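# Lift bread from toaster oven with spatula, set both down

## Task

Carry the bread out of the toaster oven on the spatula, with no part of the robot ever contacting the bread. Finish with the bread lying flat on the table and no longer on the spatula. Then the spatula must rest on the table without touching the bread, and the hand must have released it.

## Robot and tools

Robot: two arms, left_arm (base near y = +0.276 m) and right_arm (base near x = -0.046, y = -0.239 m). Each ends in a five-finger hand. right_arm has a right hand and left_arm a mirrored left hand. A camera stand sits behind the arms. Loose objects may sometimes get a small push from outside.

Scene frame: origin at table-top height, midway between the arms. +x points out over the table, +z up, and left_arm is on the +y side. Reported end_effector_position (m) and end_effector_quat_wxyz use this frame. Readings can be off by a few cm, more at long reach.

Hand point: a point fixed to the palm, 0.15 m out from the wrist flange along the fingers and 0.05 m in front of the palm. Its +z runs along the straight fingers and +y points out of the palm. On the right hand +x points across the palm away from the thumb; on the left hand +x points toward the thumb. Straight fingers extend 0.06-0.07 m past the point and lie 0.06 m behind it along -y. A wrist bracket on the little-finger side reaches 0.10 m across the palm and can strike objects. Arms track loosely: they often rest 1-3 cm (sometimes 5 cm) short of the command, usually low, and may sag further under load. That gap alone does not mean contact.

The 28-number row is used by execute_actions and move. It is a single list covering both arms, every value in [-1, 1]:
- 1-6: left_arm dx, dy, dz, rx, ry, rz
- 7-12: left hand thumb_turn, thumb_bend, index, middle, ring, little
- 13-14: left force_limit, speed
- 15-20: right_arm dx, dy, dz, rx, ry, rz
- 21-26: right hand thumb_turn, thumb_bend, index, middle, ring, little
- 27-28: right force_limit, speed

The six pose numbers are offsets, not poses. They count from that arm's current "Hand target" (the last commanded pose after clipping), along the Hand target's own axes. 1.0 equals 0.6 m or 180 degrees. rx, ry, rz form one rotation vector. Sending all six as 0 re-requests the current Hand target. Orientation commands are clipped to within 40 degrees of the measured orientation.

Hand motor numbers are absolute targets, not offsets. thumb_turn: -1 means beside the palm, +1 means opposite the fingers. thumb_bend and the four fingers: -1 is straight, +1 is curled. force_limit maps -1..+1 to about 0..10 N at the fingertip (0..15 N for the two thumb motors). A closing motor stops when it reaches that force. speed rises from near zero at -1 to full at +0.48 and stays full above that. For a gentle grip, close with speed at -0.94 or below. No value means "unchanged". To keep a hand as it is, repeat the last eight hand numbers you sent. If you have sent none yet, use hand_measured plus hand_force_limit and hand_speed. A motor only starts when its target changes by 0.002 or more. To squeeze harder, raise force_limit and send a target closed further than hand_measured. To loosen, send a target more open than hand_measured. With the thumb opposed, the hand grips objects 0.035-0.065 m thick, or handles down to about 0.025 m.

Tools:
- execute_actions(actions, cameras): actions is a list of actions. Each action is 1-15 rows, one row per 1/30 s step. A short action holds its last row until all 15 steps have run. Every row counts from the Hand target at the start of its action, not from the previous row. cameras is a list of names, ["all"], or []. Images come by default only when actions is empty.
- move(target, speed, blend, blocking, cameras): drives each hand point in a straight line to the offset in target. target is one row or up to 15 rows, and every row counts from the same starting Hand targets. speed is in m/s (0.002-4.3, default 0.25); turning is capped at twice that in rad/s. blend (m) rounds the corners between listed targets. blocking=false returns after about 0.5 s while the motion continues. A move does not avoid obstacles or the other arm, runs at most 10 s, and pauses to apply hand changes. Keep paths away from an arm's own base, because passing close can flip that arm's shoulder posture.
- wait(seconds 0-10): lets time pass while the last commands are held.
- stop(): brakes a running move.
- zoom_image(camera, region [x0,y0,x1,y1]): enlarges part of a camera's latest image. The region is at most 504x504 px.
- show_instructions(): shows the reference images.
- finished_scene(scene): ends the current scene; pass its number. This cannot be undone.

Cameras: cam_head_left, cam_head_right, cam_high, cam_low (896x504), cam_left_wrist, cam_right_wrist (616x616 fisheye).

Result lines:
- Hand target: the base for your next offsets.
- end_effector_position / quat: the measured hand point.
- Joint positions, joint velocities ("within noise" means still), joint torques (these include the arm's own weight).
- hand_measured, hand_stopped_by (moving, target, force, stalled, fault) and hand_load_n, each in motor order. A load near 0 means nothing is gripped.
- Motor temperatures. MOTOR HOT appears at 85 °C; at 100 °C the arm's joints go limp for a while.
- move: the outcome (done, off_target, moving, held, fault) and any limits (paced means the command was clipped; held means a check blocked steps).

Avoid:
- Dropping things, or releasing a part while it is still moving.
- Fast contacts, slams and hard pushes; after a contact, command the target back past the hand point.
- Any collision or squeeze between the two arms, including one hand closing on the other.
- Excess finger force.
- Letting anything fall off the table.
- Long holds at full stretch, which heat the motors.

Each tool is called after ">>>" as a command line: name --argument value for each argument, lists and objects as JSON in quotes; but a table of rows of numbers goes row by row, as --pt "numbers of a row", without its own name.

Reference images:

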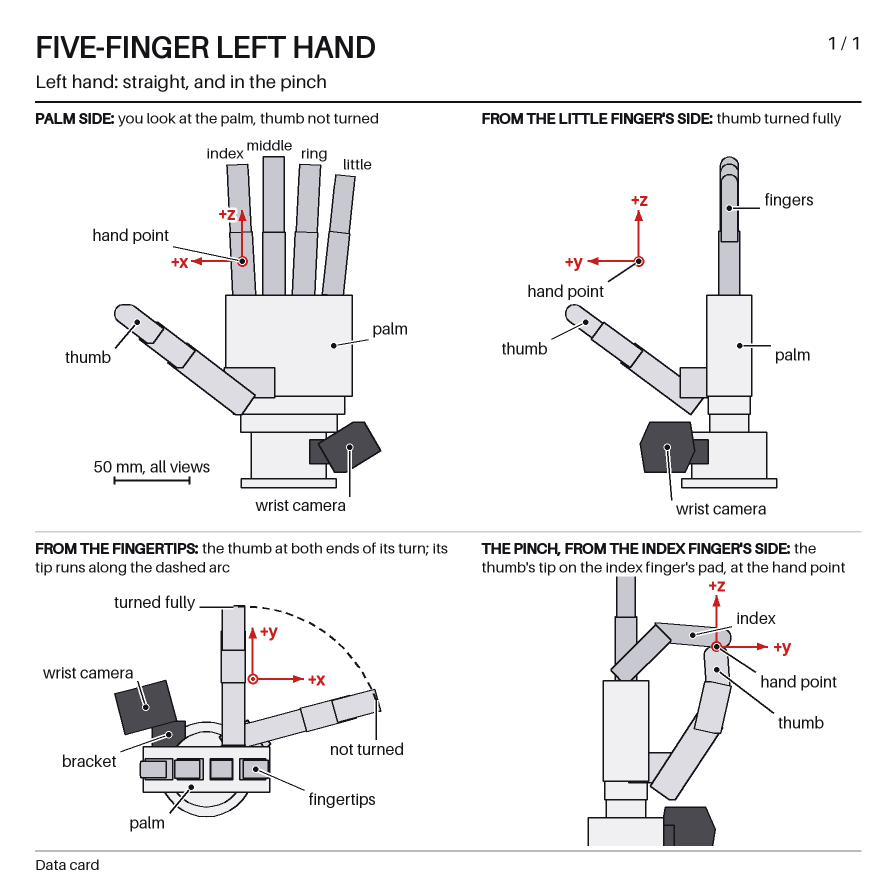

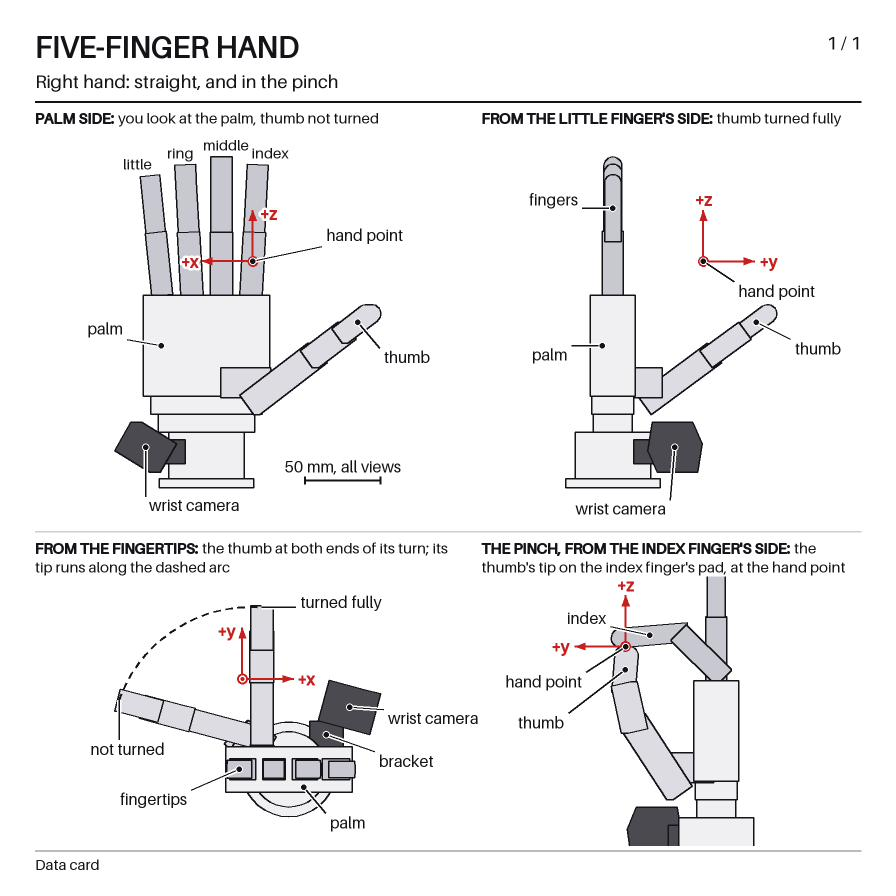

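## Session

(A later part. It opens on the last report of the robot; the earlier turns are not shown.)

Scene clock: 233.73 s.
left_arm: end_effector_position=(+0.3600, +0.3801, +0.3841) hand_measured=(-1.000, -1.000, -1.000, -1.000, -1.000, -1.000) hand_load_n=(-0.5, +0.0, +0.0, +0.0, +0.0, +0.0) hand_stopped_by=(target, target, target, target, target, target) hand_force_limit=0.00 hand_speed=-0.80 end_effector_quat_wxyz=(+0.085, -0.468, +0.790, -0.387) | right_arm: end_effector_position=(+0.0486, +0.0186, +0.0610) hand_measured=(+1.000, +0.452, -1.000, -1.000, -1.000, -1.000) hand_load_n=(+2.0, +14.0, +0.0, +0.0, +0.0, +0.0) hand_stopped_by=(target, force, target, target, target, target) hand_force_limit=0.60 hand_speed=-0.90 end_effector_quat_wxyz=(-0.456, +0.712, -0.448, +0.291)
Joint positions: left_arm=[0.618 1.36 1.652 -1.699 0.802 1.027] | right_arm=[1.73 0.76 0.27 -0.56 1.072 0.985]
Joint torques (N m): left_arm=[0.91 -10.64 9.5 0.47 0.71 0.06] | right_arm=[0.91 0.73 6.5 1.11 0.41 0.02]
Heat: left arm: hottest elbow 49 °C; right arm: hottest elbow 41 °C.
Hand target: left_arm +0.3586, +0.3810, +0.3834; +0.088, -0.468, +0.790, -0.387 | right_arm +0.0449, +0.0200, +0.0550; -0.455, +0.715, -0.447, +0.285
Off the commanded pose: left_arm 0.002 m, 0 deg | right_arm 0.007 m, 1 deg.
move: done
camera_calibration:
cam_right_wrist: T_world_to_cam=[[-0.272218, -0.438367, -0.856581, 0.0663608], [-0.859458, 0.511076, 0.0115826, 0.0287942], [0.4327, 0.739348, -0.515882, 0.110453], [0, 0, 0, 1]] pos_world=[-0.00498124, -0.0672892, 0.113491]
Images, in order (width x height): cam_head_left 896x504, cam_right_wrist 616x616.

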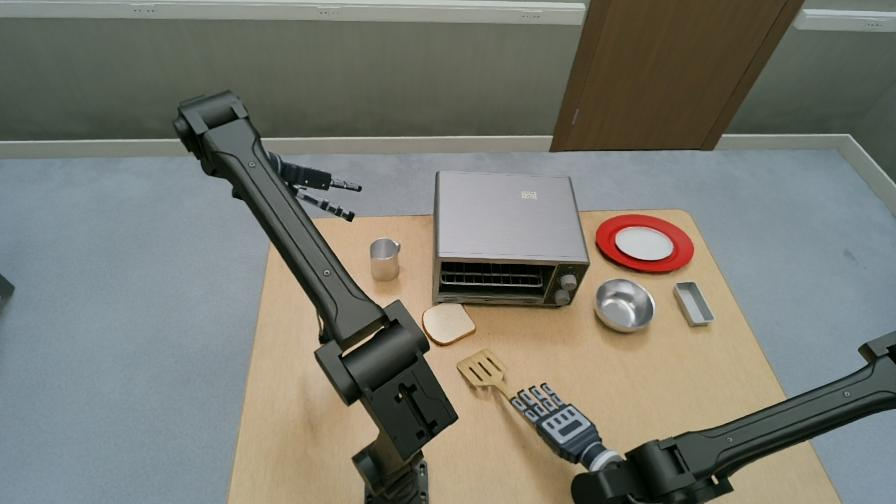

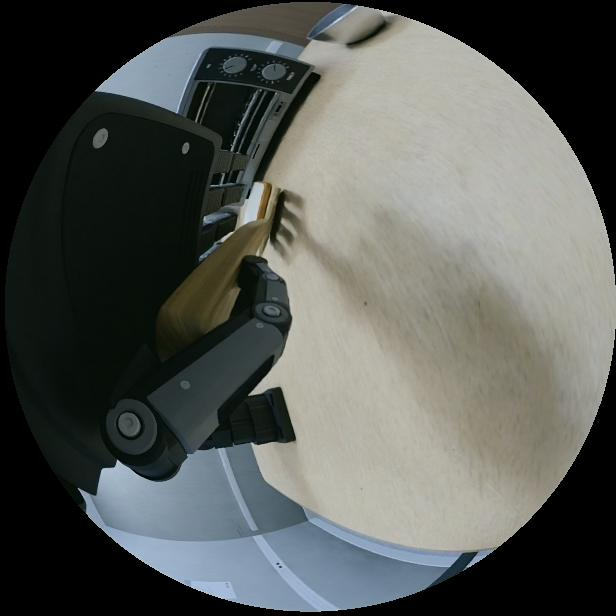

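>>> move --target '[0,0,0,0,0,0,-1,-1,-1,-1,-1,-1,0,-0.8, 0,0.0181,0.0085,0.0222,0,0,1,0.8,-1,-1,-1,-1,0.6,-0.9]' --speed 0.05 --cameras '["cam_right_wrist","cam_head_left"]'

>>> zoom_image --camera "cam_right_wrist" --region '[100, 130, 400, 430]'

Scene clock: 235.13 s.
left_arm: end_effector_position=(+0.3600, +0.3801, +0.3841) hand_measured=(-1.000, -1.000, -1.000, -1.000, -1.000, -1.000) hand_load_n=(+0.0, +0.0, +0.0, +0.0, -0.5, +0.0) hand_stopped_by=(target, target, target, target, target, target) hand_force_limit=0.00 hand_speed=-0.80 end_effector_quat_wxyz=(+0.085, -0.468, +0.790, -0.387) | right_arm: end_effector_position=(+0.0483, +0.0186, +0.0474) hand_measured=(+1.000, +0.452, -1.000, -1.000, -1.000, -1.000) hand_load_n=(+2.0, +14.0, +0.0, +0.0, +0.0, +0.0) hand_stopped_by=(target, force, target, target, target, target) hand_force_limit=0.60 hand_speed=-0.90 end_effector_quat_wxyz=(-0.478, +0.698, -0.437, +0.306)
Joint positions: left_arm=[0.618 1.36 1.652 -1.699 0.802 1.027] | right_arm=[1.782 0.83 0.222 -0.452 1.151 1.01]
Joint torques (N m): left_arm=[1.03 -10.58 9.47 0.44 0.71 0.07] | right_arm=[1.08 0.26 6.11 1.09 0.64 0.03]
Heat: left arm: hottest elbow 49 °C; right arm: hottest elbow 41 °C.
Hand target: left_arm +0.3586, +0.3810, +0.3834; +0.088, -0.468, +0.790, -0.387 | right_arm +0.0450, +0.0199, +0.0430; -0.480, +0.699, -0.437, +0.300
Off the commanded pose: left_arm 0.002 m, 0 deg | right_arm 0.006 m, 1 deg.
move: done
camera_calibration:
cam_right_wrist: T_world_to_cam=[[-0.218521, -0.41821, -0.881674, 0.0528007], [-0.860212, 0.509151, -0.0283068, 0.0307071], [0.460743, 0.75224, -0.47101, 0.0998693], [0, 0, 0, 1]] pos_world=[-0.00806136, -0.0686785, 0.0944616]
Images, in order (width x height): cam_head_left 896x504, cam_right_wrist 616x616.

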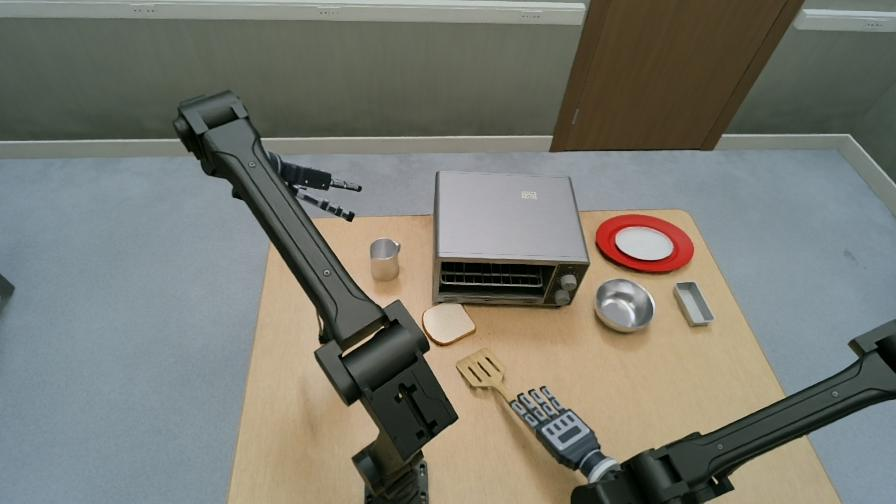

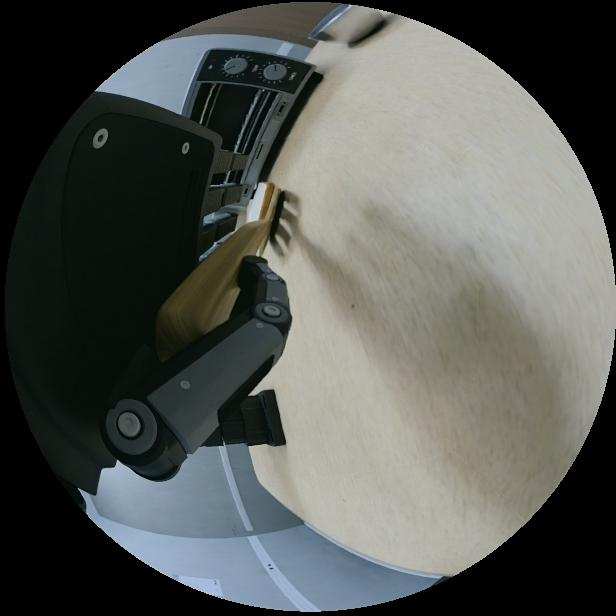

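Scaled by 1.680 from the camera's 616x616 image, which has a finer 880x880 frame.

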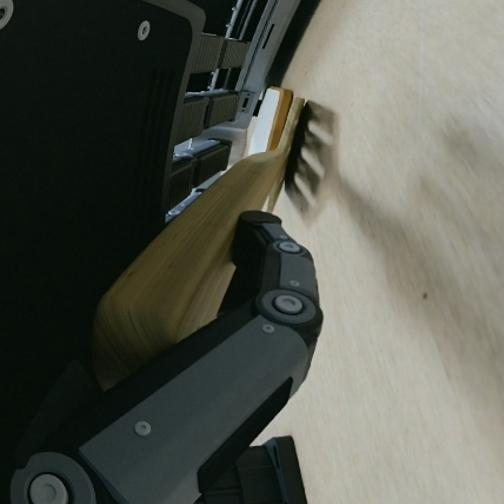

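>>> move --target '[0,0,0,0,0,0,-1,-1,-1,-1,-1,-1,0,-0.8, 0,0,0,0,0,0,1,0.3,-1,-1,-1,-1,0.6,-0.9]' --speed 0.05 --cameras '["cam_right_wrist"]'

>>> zoom_image --camera "cam_right_wrist" --region '[100, 130, 400, 430]'

Scene clock: 236.57 s.
left_arm: end_effector_position=(+0.3600, +0.3801, +0.3841) hand_measured=(-1.000, -1.000, -1.000, -1.000, -1.000, -1.000) hand_load_n=(+0.0, +0.0, +0.0, +0.0, +0.0, +0.0) hand_stopped_by=(target, target, target, target, target, target) hand_force_limit=0.00 hand_speed=-0.80 end_effector_quat_wxyz=(+0.085, -0.468, +0.790, -0.387) | right_arm: end_effector_position=(+0.0478, +0.0188, +0.0466) hand_measured=(+1.000, +0.300, -1.000, -1.000, -1.000, -1.000) hand_load_n=(+0.0, +0.0, +0.0, +0.0, +0.0, +0.0) hand_stopped_by=(target, target, target, target, target, target) hand_force_limit=0.60 hand_speed=-0.90 end_effector_quat_wxyz=(-0.477, +0.699, -0.436, +0.305)
Joint positions: left_arm=[0.618 1.36 1.652 -1.699 0.802 1.027] | right_arm=[1.782 0.833 0.222 -0.45 1.148 1.01]
Joint torques (N m): left_arm=[0.91 -10.58 9.47 0.47 0.71 0.06] | right_arm=[0.85 0.5 6.05 1.05 0.8 0.01]
Heat: left arm: hottest elbow 49 °C; right arm: hottest elbow 41 °C.
Hand target: left_arm +0.3586, +0.3810, +0.3834; +0.088, -0.468, +0.790, -0.387 | right_arm +0.0450, +0.0199, +0.0431; -0.480, +0.699, -0.437, +0.300
Off the commanded pose: left_arm 0.002 m, 0 deg | right_arm 0.005 m, 1 deg.
move: done
camera_calibration:
cam_right_wrist: T_world_to_cam=[[-0.220201, -0.420163, -0.880326, 0.0520997], [-0.861119, 0.50769, -0.0269148, 0.0300919], [0.458242, 0.752139, -0.473604, 0.0998364], [0, 0, 0, 1]] pos_world=[-0.00836411, -0.0684779, 0.0939576]
Images, in order (width x height): cam_right_wrist 616x616.

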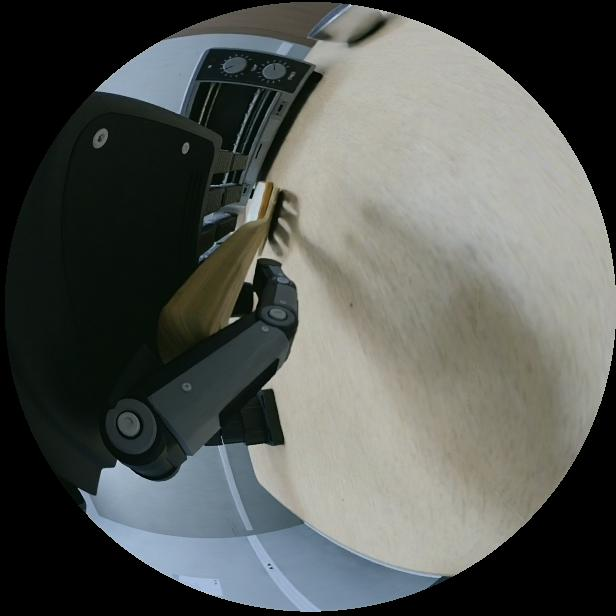

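Scaled by 1.680 from the camera's 616x616 image, which has a finer 880x880 frame.

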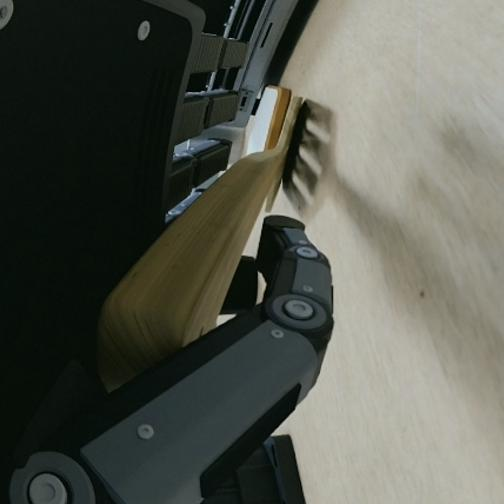

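>>> move --target '[0,0,0,0,0,0,-1,-1,-1,-1,-1,-1,0,-0.8, 0,0,0,0,0,0,1,0.0,-1,-1,-1,-1,0.6,-0.9]' --speed 0.05 --cameras '["cam_right_wrist"]'

>>> zoom_image --camera "cam_right_wrist" --region '[100, 130, 400, 430]'

Scene clock: 239.00 s.
left_arm: end_effector_position=(+0.3600, +0.3801, +0.3841) hand_measured=(-1.000, -1.000, -1.000, -1.000, -1.000, -1.000) hand_load_n=(+0.0, +0.0, +0.0, +0.0, +0.0, +0.0) hand_stopped_by=(target, target, target, target, target, target) hand_force_limit=0.00 hand_speed=-0.80 end_effector_quat_wxyz=(+0.085, -0.468, +0.790, -0.387) | right_arm: end_effector_position=(+0.0477, +0.0189, +0.0465) hand_measured=(+1.000, +0.000, -1.000, -1.000, -1.000, -1.000) hand_load_n=(+0.0, +0.5, +0.0, +0.0, +0.0, +0.0) hand_stopped_by=(target, target, target, target, target, target) hand_force_limit=0.60 hand_speed=-0.90 end_effector_quat_wxyz=(-0.477, +0.699, -0.436, +0.305)
Joint positions: left_arm=[0.618 1.36 1.652 -1.699 0.802 1.027] | right_arm=[1.782 0.833 0.222 -0.45 1.148 1.01]
Joint torques (N m): left_arm=[0.91 -10.52 9.51 0.43 0.7 0.06] | right_arm=[0.67 0.67 6.17 1.11 0.77 0.03]
Heat: left arm: hottest elbow 49 °C; right arm: hottest elbow 41 °C.
Hand target: left_arm +0.3586, +0.3810, +0.3834; +0.088, -0.468, +0.790, -0.387 | right_arm +0.0449, +0.0200, +0.0430; -0.480, +0.699, -0.437, +0.300
Off the commanded pose: left_arm 0.002 m, 0 deg | right_arm 0.005 m, 1 deg.
move: done
camera_calibration:
cam_right_wrist: T_world_to_cam=[[-0.22039, -0.420255, -0.880235, 0.051995], [-0.861238, 0.507501, -0.0266651, 0.0300515], [0.457927, 0.752216, -0.473788, 0.0998088], [0, 0, 0, 1]] pos_world=[-0.00836446, -0.0684778, 0.0938573]
Images, in order (width x height): cam_right_wrist 616x616.

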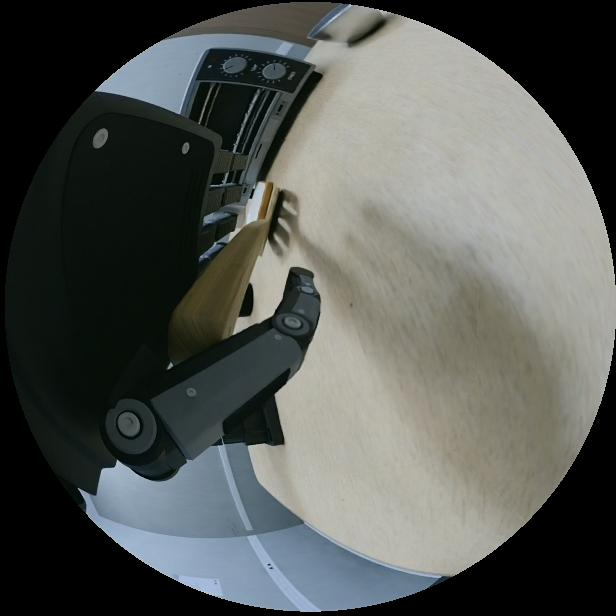

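Scaled by 1.680 from the camera's 616x616 image, which has a finer 880x880 frame.

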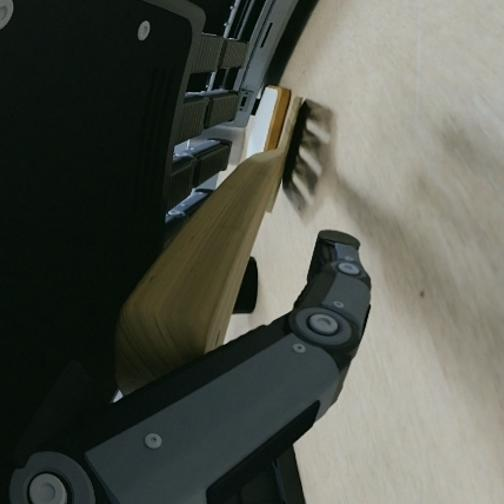

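>>> move --target '[0,0,0,0,0,0,-1,-1,-1,-1,-1,-1,0,-0.8, 0,0,0,0,0,0,1,-0.6,-1,-1,-1,-1,0.6,-0.9]' --speed 0.05 --cameras '["cam_right_wrist"]'

>>> zoom_image --camera "cam_right_wrist" --region '[100, 130, 400, 430]'

Scene clock: 243.50 s.
left_arm: end_effector_position=(+0.3600, +0.3801, +0.3841) hand_measured=(-1.000, -1.000, -1.000, -1.000, -1.000, -1.000) hand_load_n=(+0.0, +0.0, +0.0, +0.0, +0.0, +0.0) hand_stopped_by=(target, target, target, target, target, target) hand_force_limit=0.00 hand_speed=-0.80 end_effector_quat_wxyz=(+0.085, -0.468, +0.790, -0.387) | right_arm: end_effector_position=(+0.0479, +0.0175, +0.0449) hand_measured=(+1.000, -0.600, -1.000, -1.000, -1.000, -1.000) hand_load_n=(+0.0, +0.0, +0.0, +0.0, -0.5, +0.0) hand_stopped_by=(target, target, target, target, target, target) hand_force_limit=0.60 hand_speed=-0.90 end_effector_quat_wxyz=(-0.476, +0.700, -0.436, +0.306)
Joint positions: left_arm=[0.618 1.36 1.652 -1.699 0.802 1.027] | right_arm=[1.782 0.833 0.218 -0.45 1.147 1.01]
Joint torques (N m): left_arm=[1.03 -10.52 9.47 0.47 0.71 0.06] | right_arm=[0.79 0.26 6.37 1.13 0.83 0.03]
Heat: left arm: hottest elbow 49 °C; right arm: hottest elbow 41 °C.
Hand target: left_arm +0.3586, +0.3810, +0.3834; +0.088, -0.468, +0.790, -0.387 | right_arm +0.0450, +0.0199, +0.0430; -0.480, +0.699, -0.437, +0.300
Off the commanded pose: left_arm 0.002 m, 0 deg | right_arm 0.004 m, 1 deg.
move: done
camera_calibration:
cam_right_wrist: T_world_to_cam=[[-0.220019, -0.423788, -0.878633, 0.0500826], [-0.861432, 0.507053, -0.0288539, 0.0309709], [0.457742, 0.750534, -0.476626, 0.100195], [0, 0, 0, 1]] pos_world=[-0.00816483, -0.0696788, 0.0926531]
Images, in order (width x height): cam_right_wrist 616x616.

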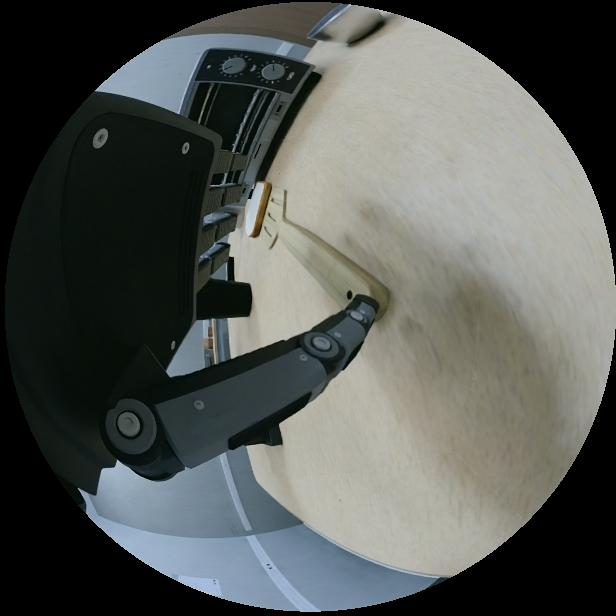

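Scaled by 1.680 from the camera's 616x616 image, which has a finer 880x880 frame.

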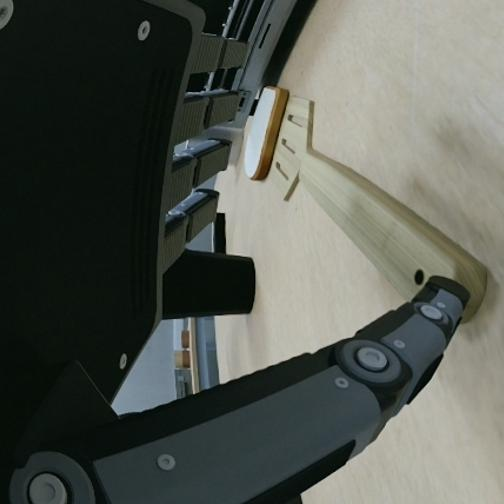

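>>> move --target '[0,0,0,0,0,0,-1,-1,-1,-1,-1,-1,0,-0.8, 0,-0.1797,-0.0908,0,0,0,1,-0.6,-1,-1,-1,-1,0.6,-0.9]' --speed 0.08 --cameras '["cam_right_wrist","cam_head_left"]'

>>> zoom_image --camera "cam_head_left" --region '[410, 280, 610, 480]'

Scene clock: 246.30 s.
left_arm: end_effector_position=(+0.3600, +0.3801, +0.3841) hand_measured=(-1.000, -1.000, -1.000, -1.000, -1.000, -1.000) hand_load_n=(+0.0, +0.0, -0.5, +0.0, +0.0, +0.0) hand_stopped_by=(target, target, target, target, target, target) hand_force_limit=0.00 hand_speed=-0.80 end_effector_quat_wxyz=(+0.085, -0.468, +0.790, -0.387) | right_arm: end_effector_position=(+0.0405, +0.0027, +0.1408) hand_measured=(+1.000, -0.600, -1.000, -1.000, -1.000, -1.000) hand_load_n=(+0.0, +0.0, +0.0, +0.0, +0.0, +0.0) hand_stopped_by=(target, target, target, target, target, target) hand_force_limit=0.60 hand_speed=-0.90 end_effector_quat_wxyz=(-0.465, +0.708, -0.427, +0.316)
Joint positions: left_arm=[0.618 1.36 1.652 -1.699 0.802 1.027] | right_arm=[1.848 0.638 0.45 -1.051 1.172 1.159]
Joint torques (N m): left_arm=[0.97 -10.58 9.44 0.46 0.7 0.06] | right_arm=[0.67 0.44 11.56 -0.27 0.98 0.04]
Heat: left arm: hottest elbow 49 °C; right arm: hottest elbow 41 °C.
Hand target: left_arm +0.3586, +0.3810, +0.3834; +0.088, -0.468, +0.790, -0.387 | right_arm +0.0341, +0.0147, +0.1633; -0.480, +0.699, -0.437, +0.300
Off the commanded pose: left_arm 0.002 m, 0 deg | right_arm 0.026 m, 3 deg.
move: off_target (right_arm)
camera_calibration:
cam_right_wrist: T_world_to_cam=[[-0.212034, -0.455364, -0.864688, 0.124241], [-0.861782, 0.504365, -0.0542888, 0.0384113], [0.460839, 0.733662, -0.499367, 0.163416], [0, 0, 0, 1]] pos_world=[-0.0158633, -0.0826909, 0.191119]
Images, in order (width x height): cam_head_left 896x504, cam_right_wrist 616x616.

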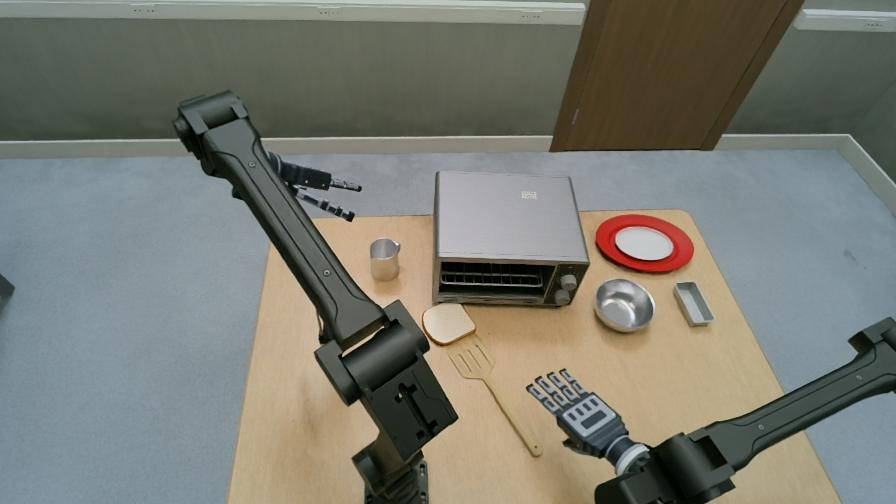

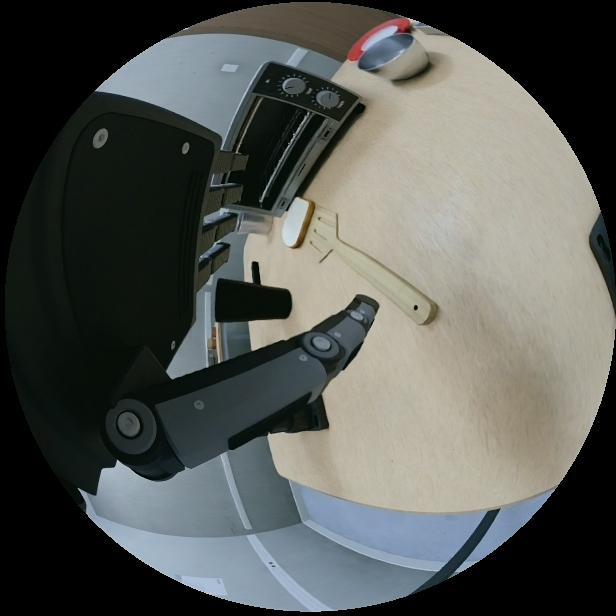

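Scaled by 2.520 from the camera's 896x504 image, which has a finer 1280x720 frame.

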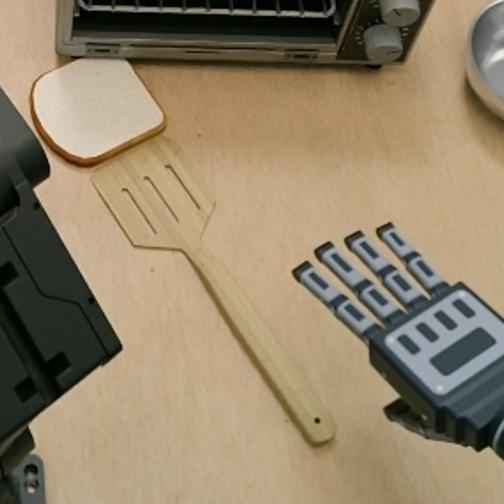

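>>> move --pt "0 0 0 0 0 0 -1 -1 -1 -1 -1 -1 0 -0.8 -0.0645 -0.1307 0.1545 0 -0.1764 -0.0676 1 -0.5 -0.4 -0.4 -0.4 -1 0.1 -0.5" --pt "0 0 0 0 0 0 -1 -1 -1 -1 -1 -1 0 -0.8 0.031 -0.065 0.1693 0 -0.4099 -0.1571 1 -0.5 -0.4 -0.4 -0.4 -1 0.1 -0.5" --speed 0.12 --blend 0.03 --cameras '["cam_right_wrist","cam_head_left","cam_head_right"]'

Scene clock: 253.87 s.
left_arm: end_effector_position=(+0.3600, +0.3801, +0.3841) hand_measured=(-1.000, -1.000, -1.000, -1.000, -1.000, -1.000) hand_load_n=(+0.0, +0.0, +0.0, +0.0, +0.0, +0.0) hand_stopped_by=(target, target, target, target, target, target) hand_force_limit=0.00 hand_speed=-0.80 end_effector_quat_wxyz=(+0.085, -0.468, +0.790, -0.387) | right_arm: end_effector_position=(+0.1235, +0.0401, +0.1493) hand_measured=(+1.000, -0.500, -0.400, -0.400, -0.400, -1.000) hand_load_n=(+0.0, +0.0, +0.0, +0.0, +0.0, -0.5) hand_stopped_by=(target, target, target, target, target, target) hand_force_limit=0.10 hand_speed=-0.50 end_effector_quat_wxyz=(-0.557, +0.820, +0.100, -0.088)
Joint positions: left_arm=[0.618 1.36 1.652 -1.699 0.802 1.027] | right_arm=[0.487 1.054 0.639 -0.635 -1.138 -0.972]
Joint torques (N m): left_arm=[0.91 -10.58 9.5 0.5 0.72 0.06] | right_arm=[-1.08 -3.08 11.1 -0.03 -0.74 -0.23]
Heat: left arm: hottest elbow 49 °C; right arm: hottest elbow 43 °C.
Hand target: left_arm +0.3586, +0.3810, +0.3834; +0.088, -0.468, +0.790, -0.387 | right_arm +0.1400, +0.0457, +0.1632; -0.561, +0.817, +0.107, -0.075
Off the commanded pose: left_arm 0.002 m, 0 deg | right_arm 0.022 m, 2 deg.
move: off_target (right_arm)
camera_calibration:
cam_right_wrist: T_world_to_cam=[[0.337067, -0.308605, -0.889466, 0.0961481], [-0.655853, -0.754771, 0.0133334, 0.106528], [-0.675457, 0.578865, -0.456807, 0.242292], [0, 0, 0, 1]] pos_world=[0.201117, -0.0301785, 0.194781]
Images, in order (width x height): cam_head_left 896x504, cam_head_right 896x504, cam_right_wrist 616x616.

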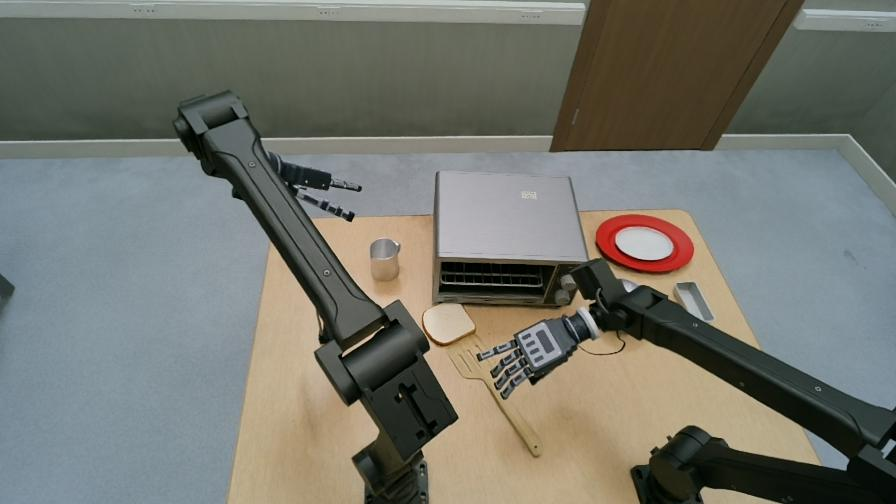

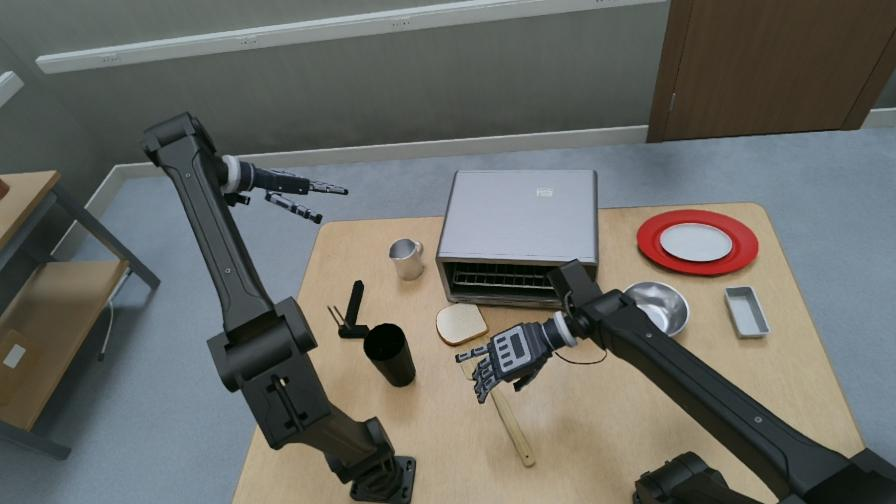

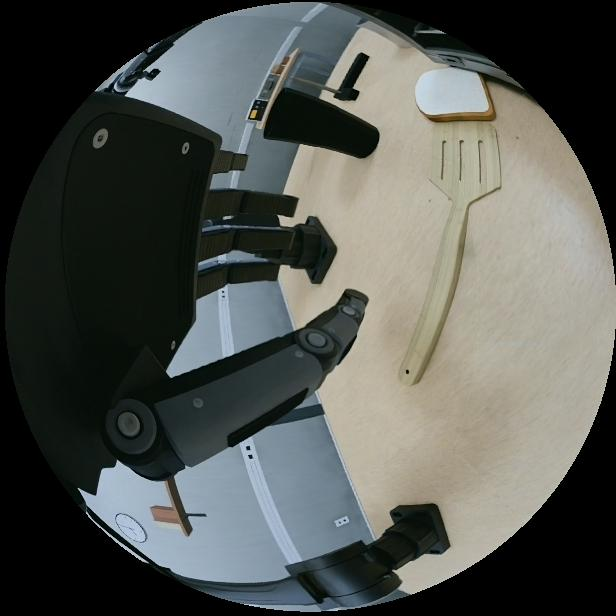

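>>> move --target '[0,0,0,0,0,0,-1,-1,-1,-1,-1,-1,0,-0.8, 0.0015,0.163,0.0546,-0.0167,-0.0363,-0.0139,1,-0.5,-0.4,-0.4,-0.4,-1,0.1,-0.5]' --speed 0.1 --cameras '["cam_right_wrist","cam_head_left"]'

Scene clock: 256.10 s.
left_arm: end_effector_position=(+0.3600, +0.3801, +0.3841) hand_measured=(-1.000, -1.000, -1.000, -1.000, -1.000, -1.000) hand_load_n=(+0.0, -0.5, +0.0, +0.0, +0.0, +0.0) hand_stopped_by=(target, target, target, target, target, target) hand_force_limit=0.00 hand_speed=-0.80 end_effector_quat_wxyz=(+0.085, -0.468, +0.790, -0.387) | right_arm: end_effector_position=(+0.1388, +0.0408, +0.0655) hand_measured=(+1.000, -0.500, -0.400, -0.400, -0.400, -1.000) hand_load_n=(+0.0, +0.0, +0.0, +0.0, +0.0, +0.0) hand_stopped_by=(target, target, target, target, target, target) hand_force_limit=0.10 hand_speed=-0.50 end_effector_quat_wxyz=(-0.534, +0.824, +0.154, -0.109)
Joint positions: left_arm=[0.618 1.36 1.652 -1.699 0.802 1.027] | right_arm=[0.487 1.333 0.639 -0.619 -1.138 -1.272]
Joint torques (N m): left_arm=[1.2 -10.58 9.48 0.47 0.71 0.07] | right_arm=[-0.32 -5.71 6.02 0.76 -0.68 -0.21]
Heat: left arm: hottest elbow 49 °C; right arm: hottest elbow 43 °C.
Hand target: left_arm +0.3586, +0.3810, +0.3834; +0.088, -0.468, +0.790, -0.387 | right_arm +0.1418, +0.0416, +0.0601; -0.534, +0.823, +0.159, -0.106
Off the commanded pose: left_arm 0.002 m, 0 deg | right_arm 0.006 m, 1 deg.
move: done
camera_calibration:
cam_right_wrist: T_world_to_cam=[[0.400349, -0.297672, -0.866667, 0.00600195], [-0.564639, -0.82503, 0.0225413, 0.107816], [-0.721736, 0.48033, -0.498378, 0.227028], [0, 0, 0, 1]] pos_world=[0.222328, -0.0183107, 0.115917]
Images, in order (width x height): cam_head_left 896x504, cam_right_wrist 616x616.

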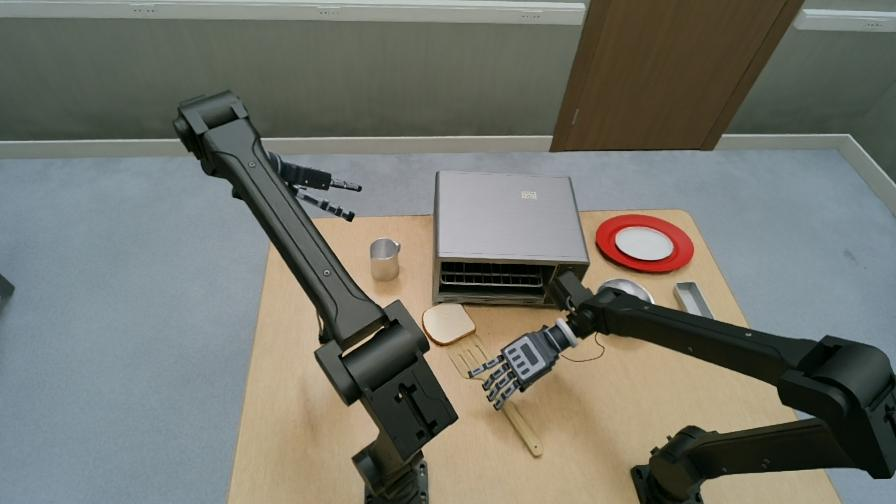

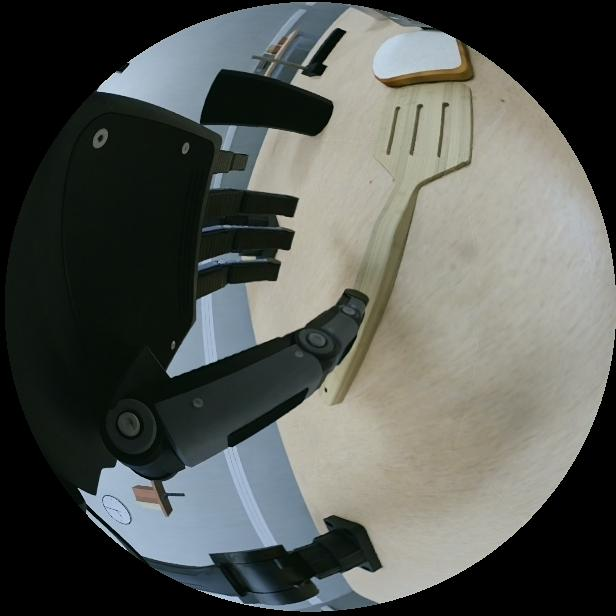

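>>> move --pt "0 0 0 0 0 0 -1 -1 -1 -1 -1 -1 0 -0.8 0.0006 0.045 0.0215 0 0 0 1 -0.5 -0.4 -0.4 -0.4 -1 0.1 -0.5" --pt "0 0 0 0 0 0 -1 -1 -1 -1 -1 -1 0 -0.8 0.0006 0.0755 0.0352 0 0 0 1 -0.5 -0.4 -0.4 -0.4 -1 0.1 -0.5" --speed 0.05 --cameras '["cam_right_wrist","cam_head_left"]'

Scene clock: 258.27 s.
left_arm: end_effector_position=(+0.3600, +0.3801, +0.3841) hand_measured=(-1.000, -1.000, -1.000, -1.000, -1.000, -1.000) hand_load_n=(-0.5, +0.0, +0.0, +0.0, +0.0, +0.0) hand_stopped_by=(target, target, target, target, target, target) hand_force_limit=0.00 hand_speed=-0.80 end_effector_quat_wxyz=(+0.085, -0.468, +0.790, -0.387) | right_arm: end_effector_position=(+0.1415, +0.0426, +0.0181) hand_measured=(+1.000, -0.500, -0.400, -0.400, -0.400, -1.000) hand_load_n=(+2.0, +0.0, +0.0, +0.0, +0.0, -0.5) hand_stopped_by=(target, target, target, target, target, target) hand_force_limit=0.10 hand_speed=-0.50 end_effector_quat_wxyz=(-0.536, +0.823, +0.156, -0.107)
Joint positions: left_arm=[0.618 1.36 1.652 -1.699 0.802 1.027] | right_arm=[0.487 1.461 0.592 -0.439 -1.141 -1.273]
Joint torques (N m): left_arm=[1.03 -10.64 9.51 0.44 0.72 0.05] | right_arm=[-0.09 -6.18 4.6 1.1 -0.54 -0.19]
Heat: left arm: hottest elbow 49 °C; right arm: hottest elbow 42 °C.
Hand target: left_arm +0.3586, +0.3810, +0.3834; +0.088, -0.468, +0.790, -0.387 | right_arm +0.1416, +0.0425, +0.0102; -0.534, +0.823, +0.159, -0.106
Off the commanded pose: left_arm 0.002 m, 0 deg | right_arm 0.008 m, 0 deg.
move: done
camera_calibration:
cam_right_wrist: T_world_to_cam=[[0.404661, -0.29297, -0.866267, -0.0364353], [-0.563661, -0.825851, 0.0159974, 0.11183], [-0.720094, 0.481808, -0.499325, 0.204211], [0, 0, 0, 1]] pos_world=[0.224829, -0.0167102, 0.068616]
Images, in order (width x height): cam_head_left 896x504, cam_right_wrist 616x616.

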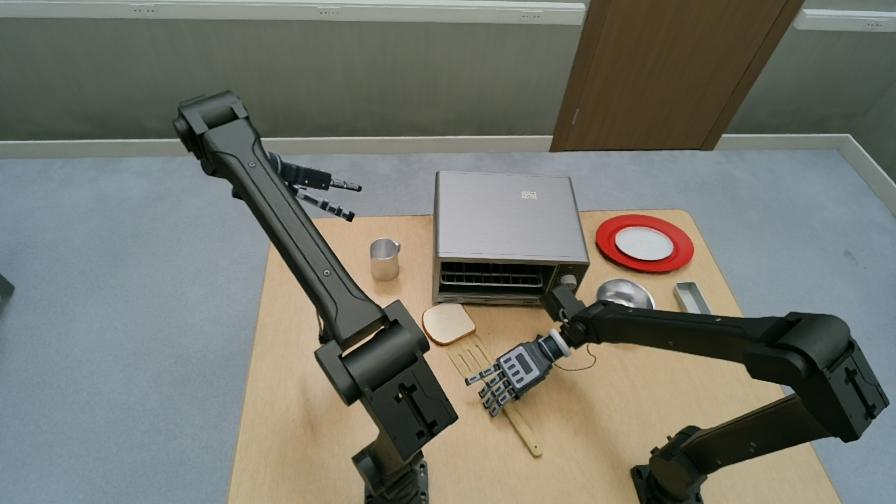

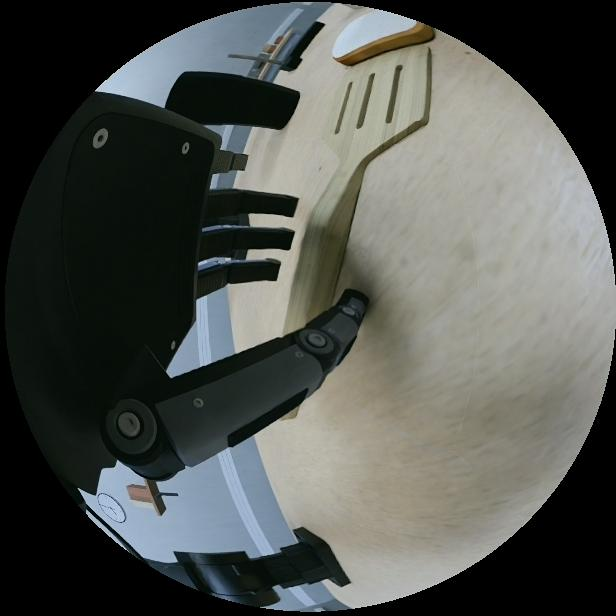

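>>> move --target '[0,0,0,0,0,0,-1,-1,-1,-1,-1,-1,0,-0.8, 0,0.004,0.002,0,0,0,1,-0.2,-0.05,-0.05,0,-1,0.1,-0.9]' --speed 0.05 --cameras '["cam_right_wrist"]'

Scene clock: 260.50 s.
left_arm: end_effector_position=(+0.3600, +0.3801, +0.3841) hand_measured=(-1.000, -1.000, -1.000, -1.000, -1.000, -1.000) hand_load_n=(+0.0, +0.0, +0.0, +0.0, +0.0, +0.0) hand_stopped_by=(target, target, target, target, target, target) hand_force_limit=0.00 hand_speed=-0.80 end_effector_quat_wxyz=(+0.085, -0.468, +0.790, -0.387) | right_arm: end_effector_position=(+0.1442, +0.0441, +0.0156) hand_measured=(+1.000, -0.226, -0.050, -0.050, +0.000, -1.000) hand_load_n=(+0.5, +8.0, +4.5, +0.0, +4.5, +0.0) hand_stopped_by=(target, force, target, target, target, target) hand_force_limit=0.10 hand_speed=-0.90 end_effector_quat_wxyz=(-0.537, +0.822, +0.159, -0.103)
Joint positions: left_arm=[0.618 1.36 1.652 -1.699 0.802 1.027] | right_arm=[0.487 1.471 0.592 -0.418 -1.141 -1.273]
Joint torques (N m): left_arm=[0.97 -10.7 9.5 0.47 0.71 0.05] | right_arm=[-0.09 -6.36 4.45 0.72 -0.49 -0.19]
Heat: left arm: hottest elbow 49 °C; right arm: hottest elbow 42 °C.
Hand target: left_arm +0.3586, +0.3810, +0.3834; +0.088, -0.468, +0.790, -0.387 | right_arm +0.1415, +0.0426, +0.0075; -0.534, +0.823, +0.159, -0.106
Off the commanded pose: left_arm 0.002 m, 0 deg | right_arm 0.009 m, 1 deg.
move: done
camera_calibration:
cam_right_wrist: T_world_to_cam=[[0.412955, -0.28803, -0.864006, -0.0407271], [-0.563732, -0.825937, 0.00590077, 0.114867], [-0.715314, 0.484631, -0.503447, 0.203351], [0, 0, 0, 1]] pos_world=[0.227033, -0.0154081, 0.0665103]
Images, in order (width x height): cam_right_wrist 616x616.

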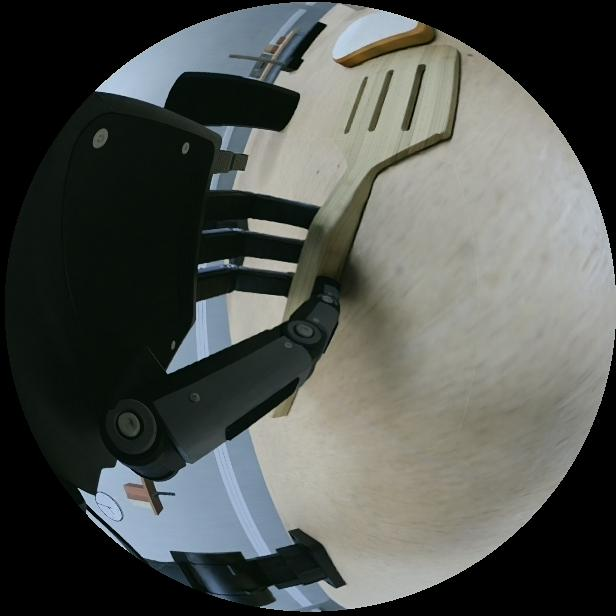

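>>> move --target '[0,0,0,0,0,0,-1,-1,-1,-1,-1,-1,0,-0.8, -0.0929,-0.0033,-0.0092,0,0,0,1,-0.2,-0.05,-0.05,0,-1,0.1,-0.9]' --speed 0.05 --cameras '["cam_right_wrist","cam_head_left"]'

Scene clock: 262.20 s.
left_arm: end_effector_position=(+0.3600, +0.3801, +0.3841) hand_measured=(-1.000, -1.000, -1.000, -1.000, -1.000, -1.000) hand_load_n=(+0.0, +0.0, +0.0, +0.0, +0.0, +0.0) hand_stopped_by=(target, target, target, target, target, target) hand_force_limit=0.00 hand_speed=-0.80 end_effector_quat_wxyz=(+0.085, -0.468, +0.790, -0.387) | right_arm: end_effector_position=(+0.1010, +0.0205, +0.0148) hand_measured=(+1.000, -0.226, -0.050, -0.050, +0.000, -1.000) hand_load_n=(+1.0, +7.5, +6.0, +0.5, +3.5, +0.0) hand_stopped_by=(target, force, target, target, target, target) hand_force_limit=0.10 hand_speed=-0.90 end_effector_quat_wxyz=(-0.540, +0.820, +0.163, -0.098)
Joint positions: left_arm=[0.618 1.36 1.652 -1.699 0.802 1.027] | right_arm=[0.487 1.341 0.455 -0.397 -1.142 -1.273]
Joint torques (N m): left_arm=[1.03 -10.58 9.51 0.47 0.7 0.06] | right_arm=[1.03 -6.65 3.63 0.2 -0.37 0.04]
Heat: left arm: hottest elbow 49 °C; right arm: hottest elbow 42 °C.
Hand target: left_arm +0.3586, +0.3810, +0.3834; +0.088, -0.468, +0.790, -0.387 | right_arm +0.0915, +0.0178, +0.0119; -0.534, +0.823, +0.159, -0.106
Off the commanded pose: left_arm 0.002 m, 0 deg | right_arm 0.010 m, 1 deg.
move: done
camera_calibration:
cam_right_wrist: T_world_to_cam=[[0.422893, -0.281355, -0.861395, -0.0315047], [-0.56356, -0.826047, -0.00686444, 0.071226], [-0.709621, 0.488351, -0.507889, 0.183019], [0, 0, 0, 1]] pos_world=[0.183337, -0.0394053, 0.0663042]
Images, in order (width x height): cam_head_left 896x504, cam_right_wrist 616x616.

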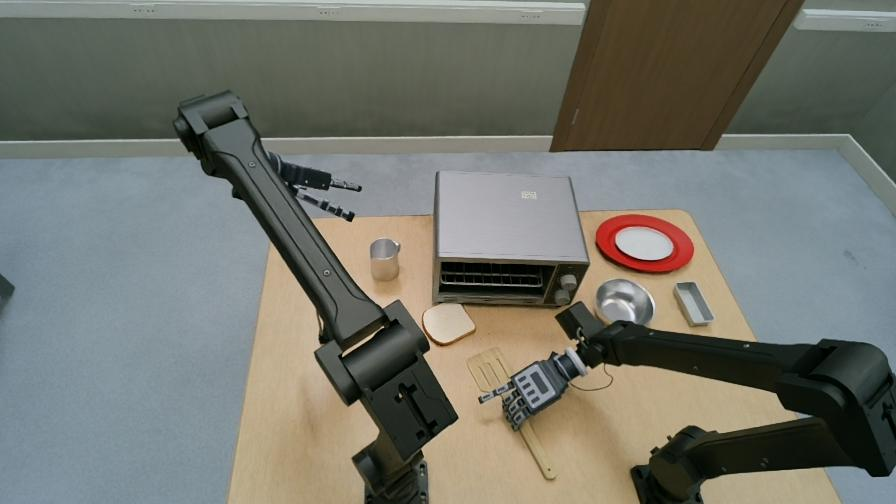

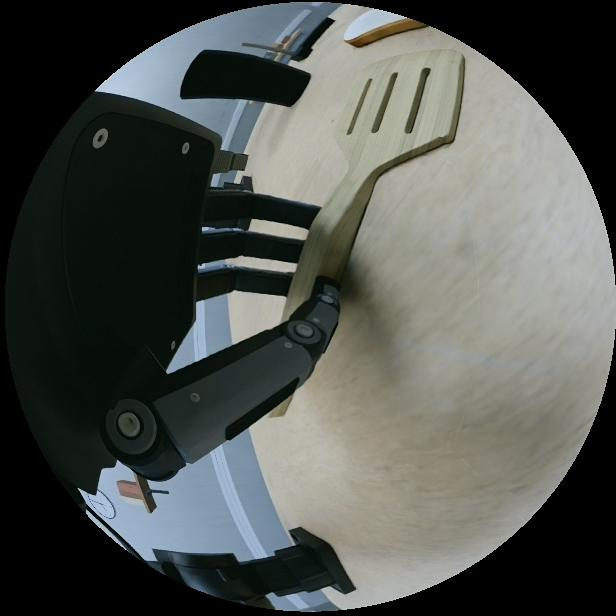

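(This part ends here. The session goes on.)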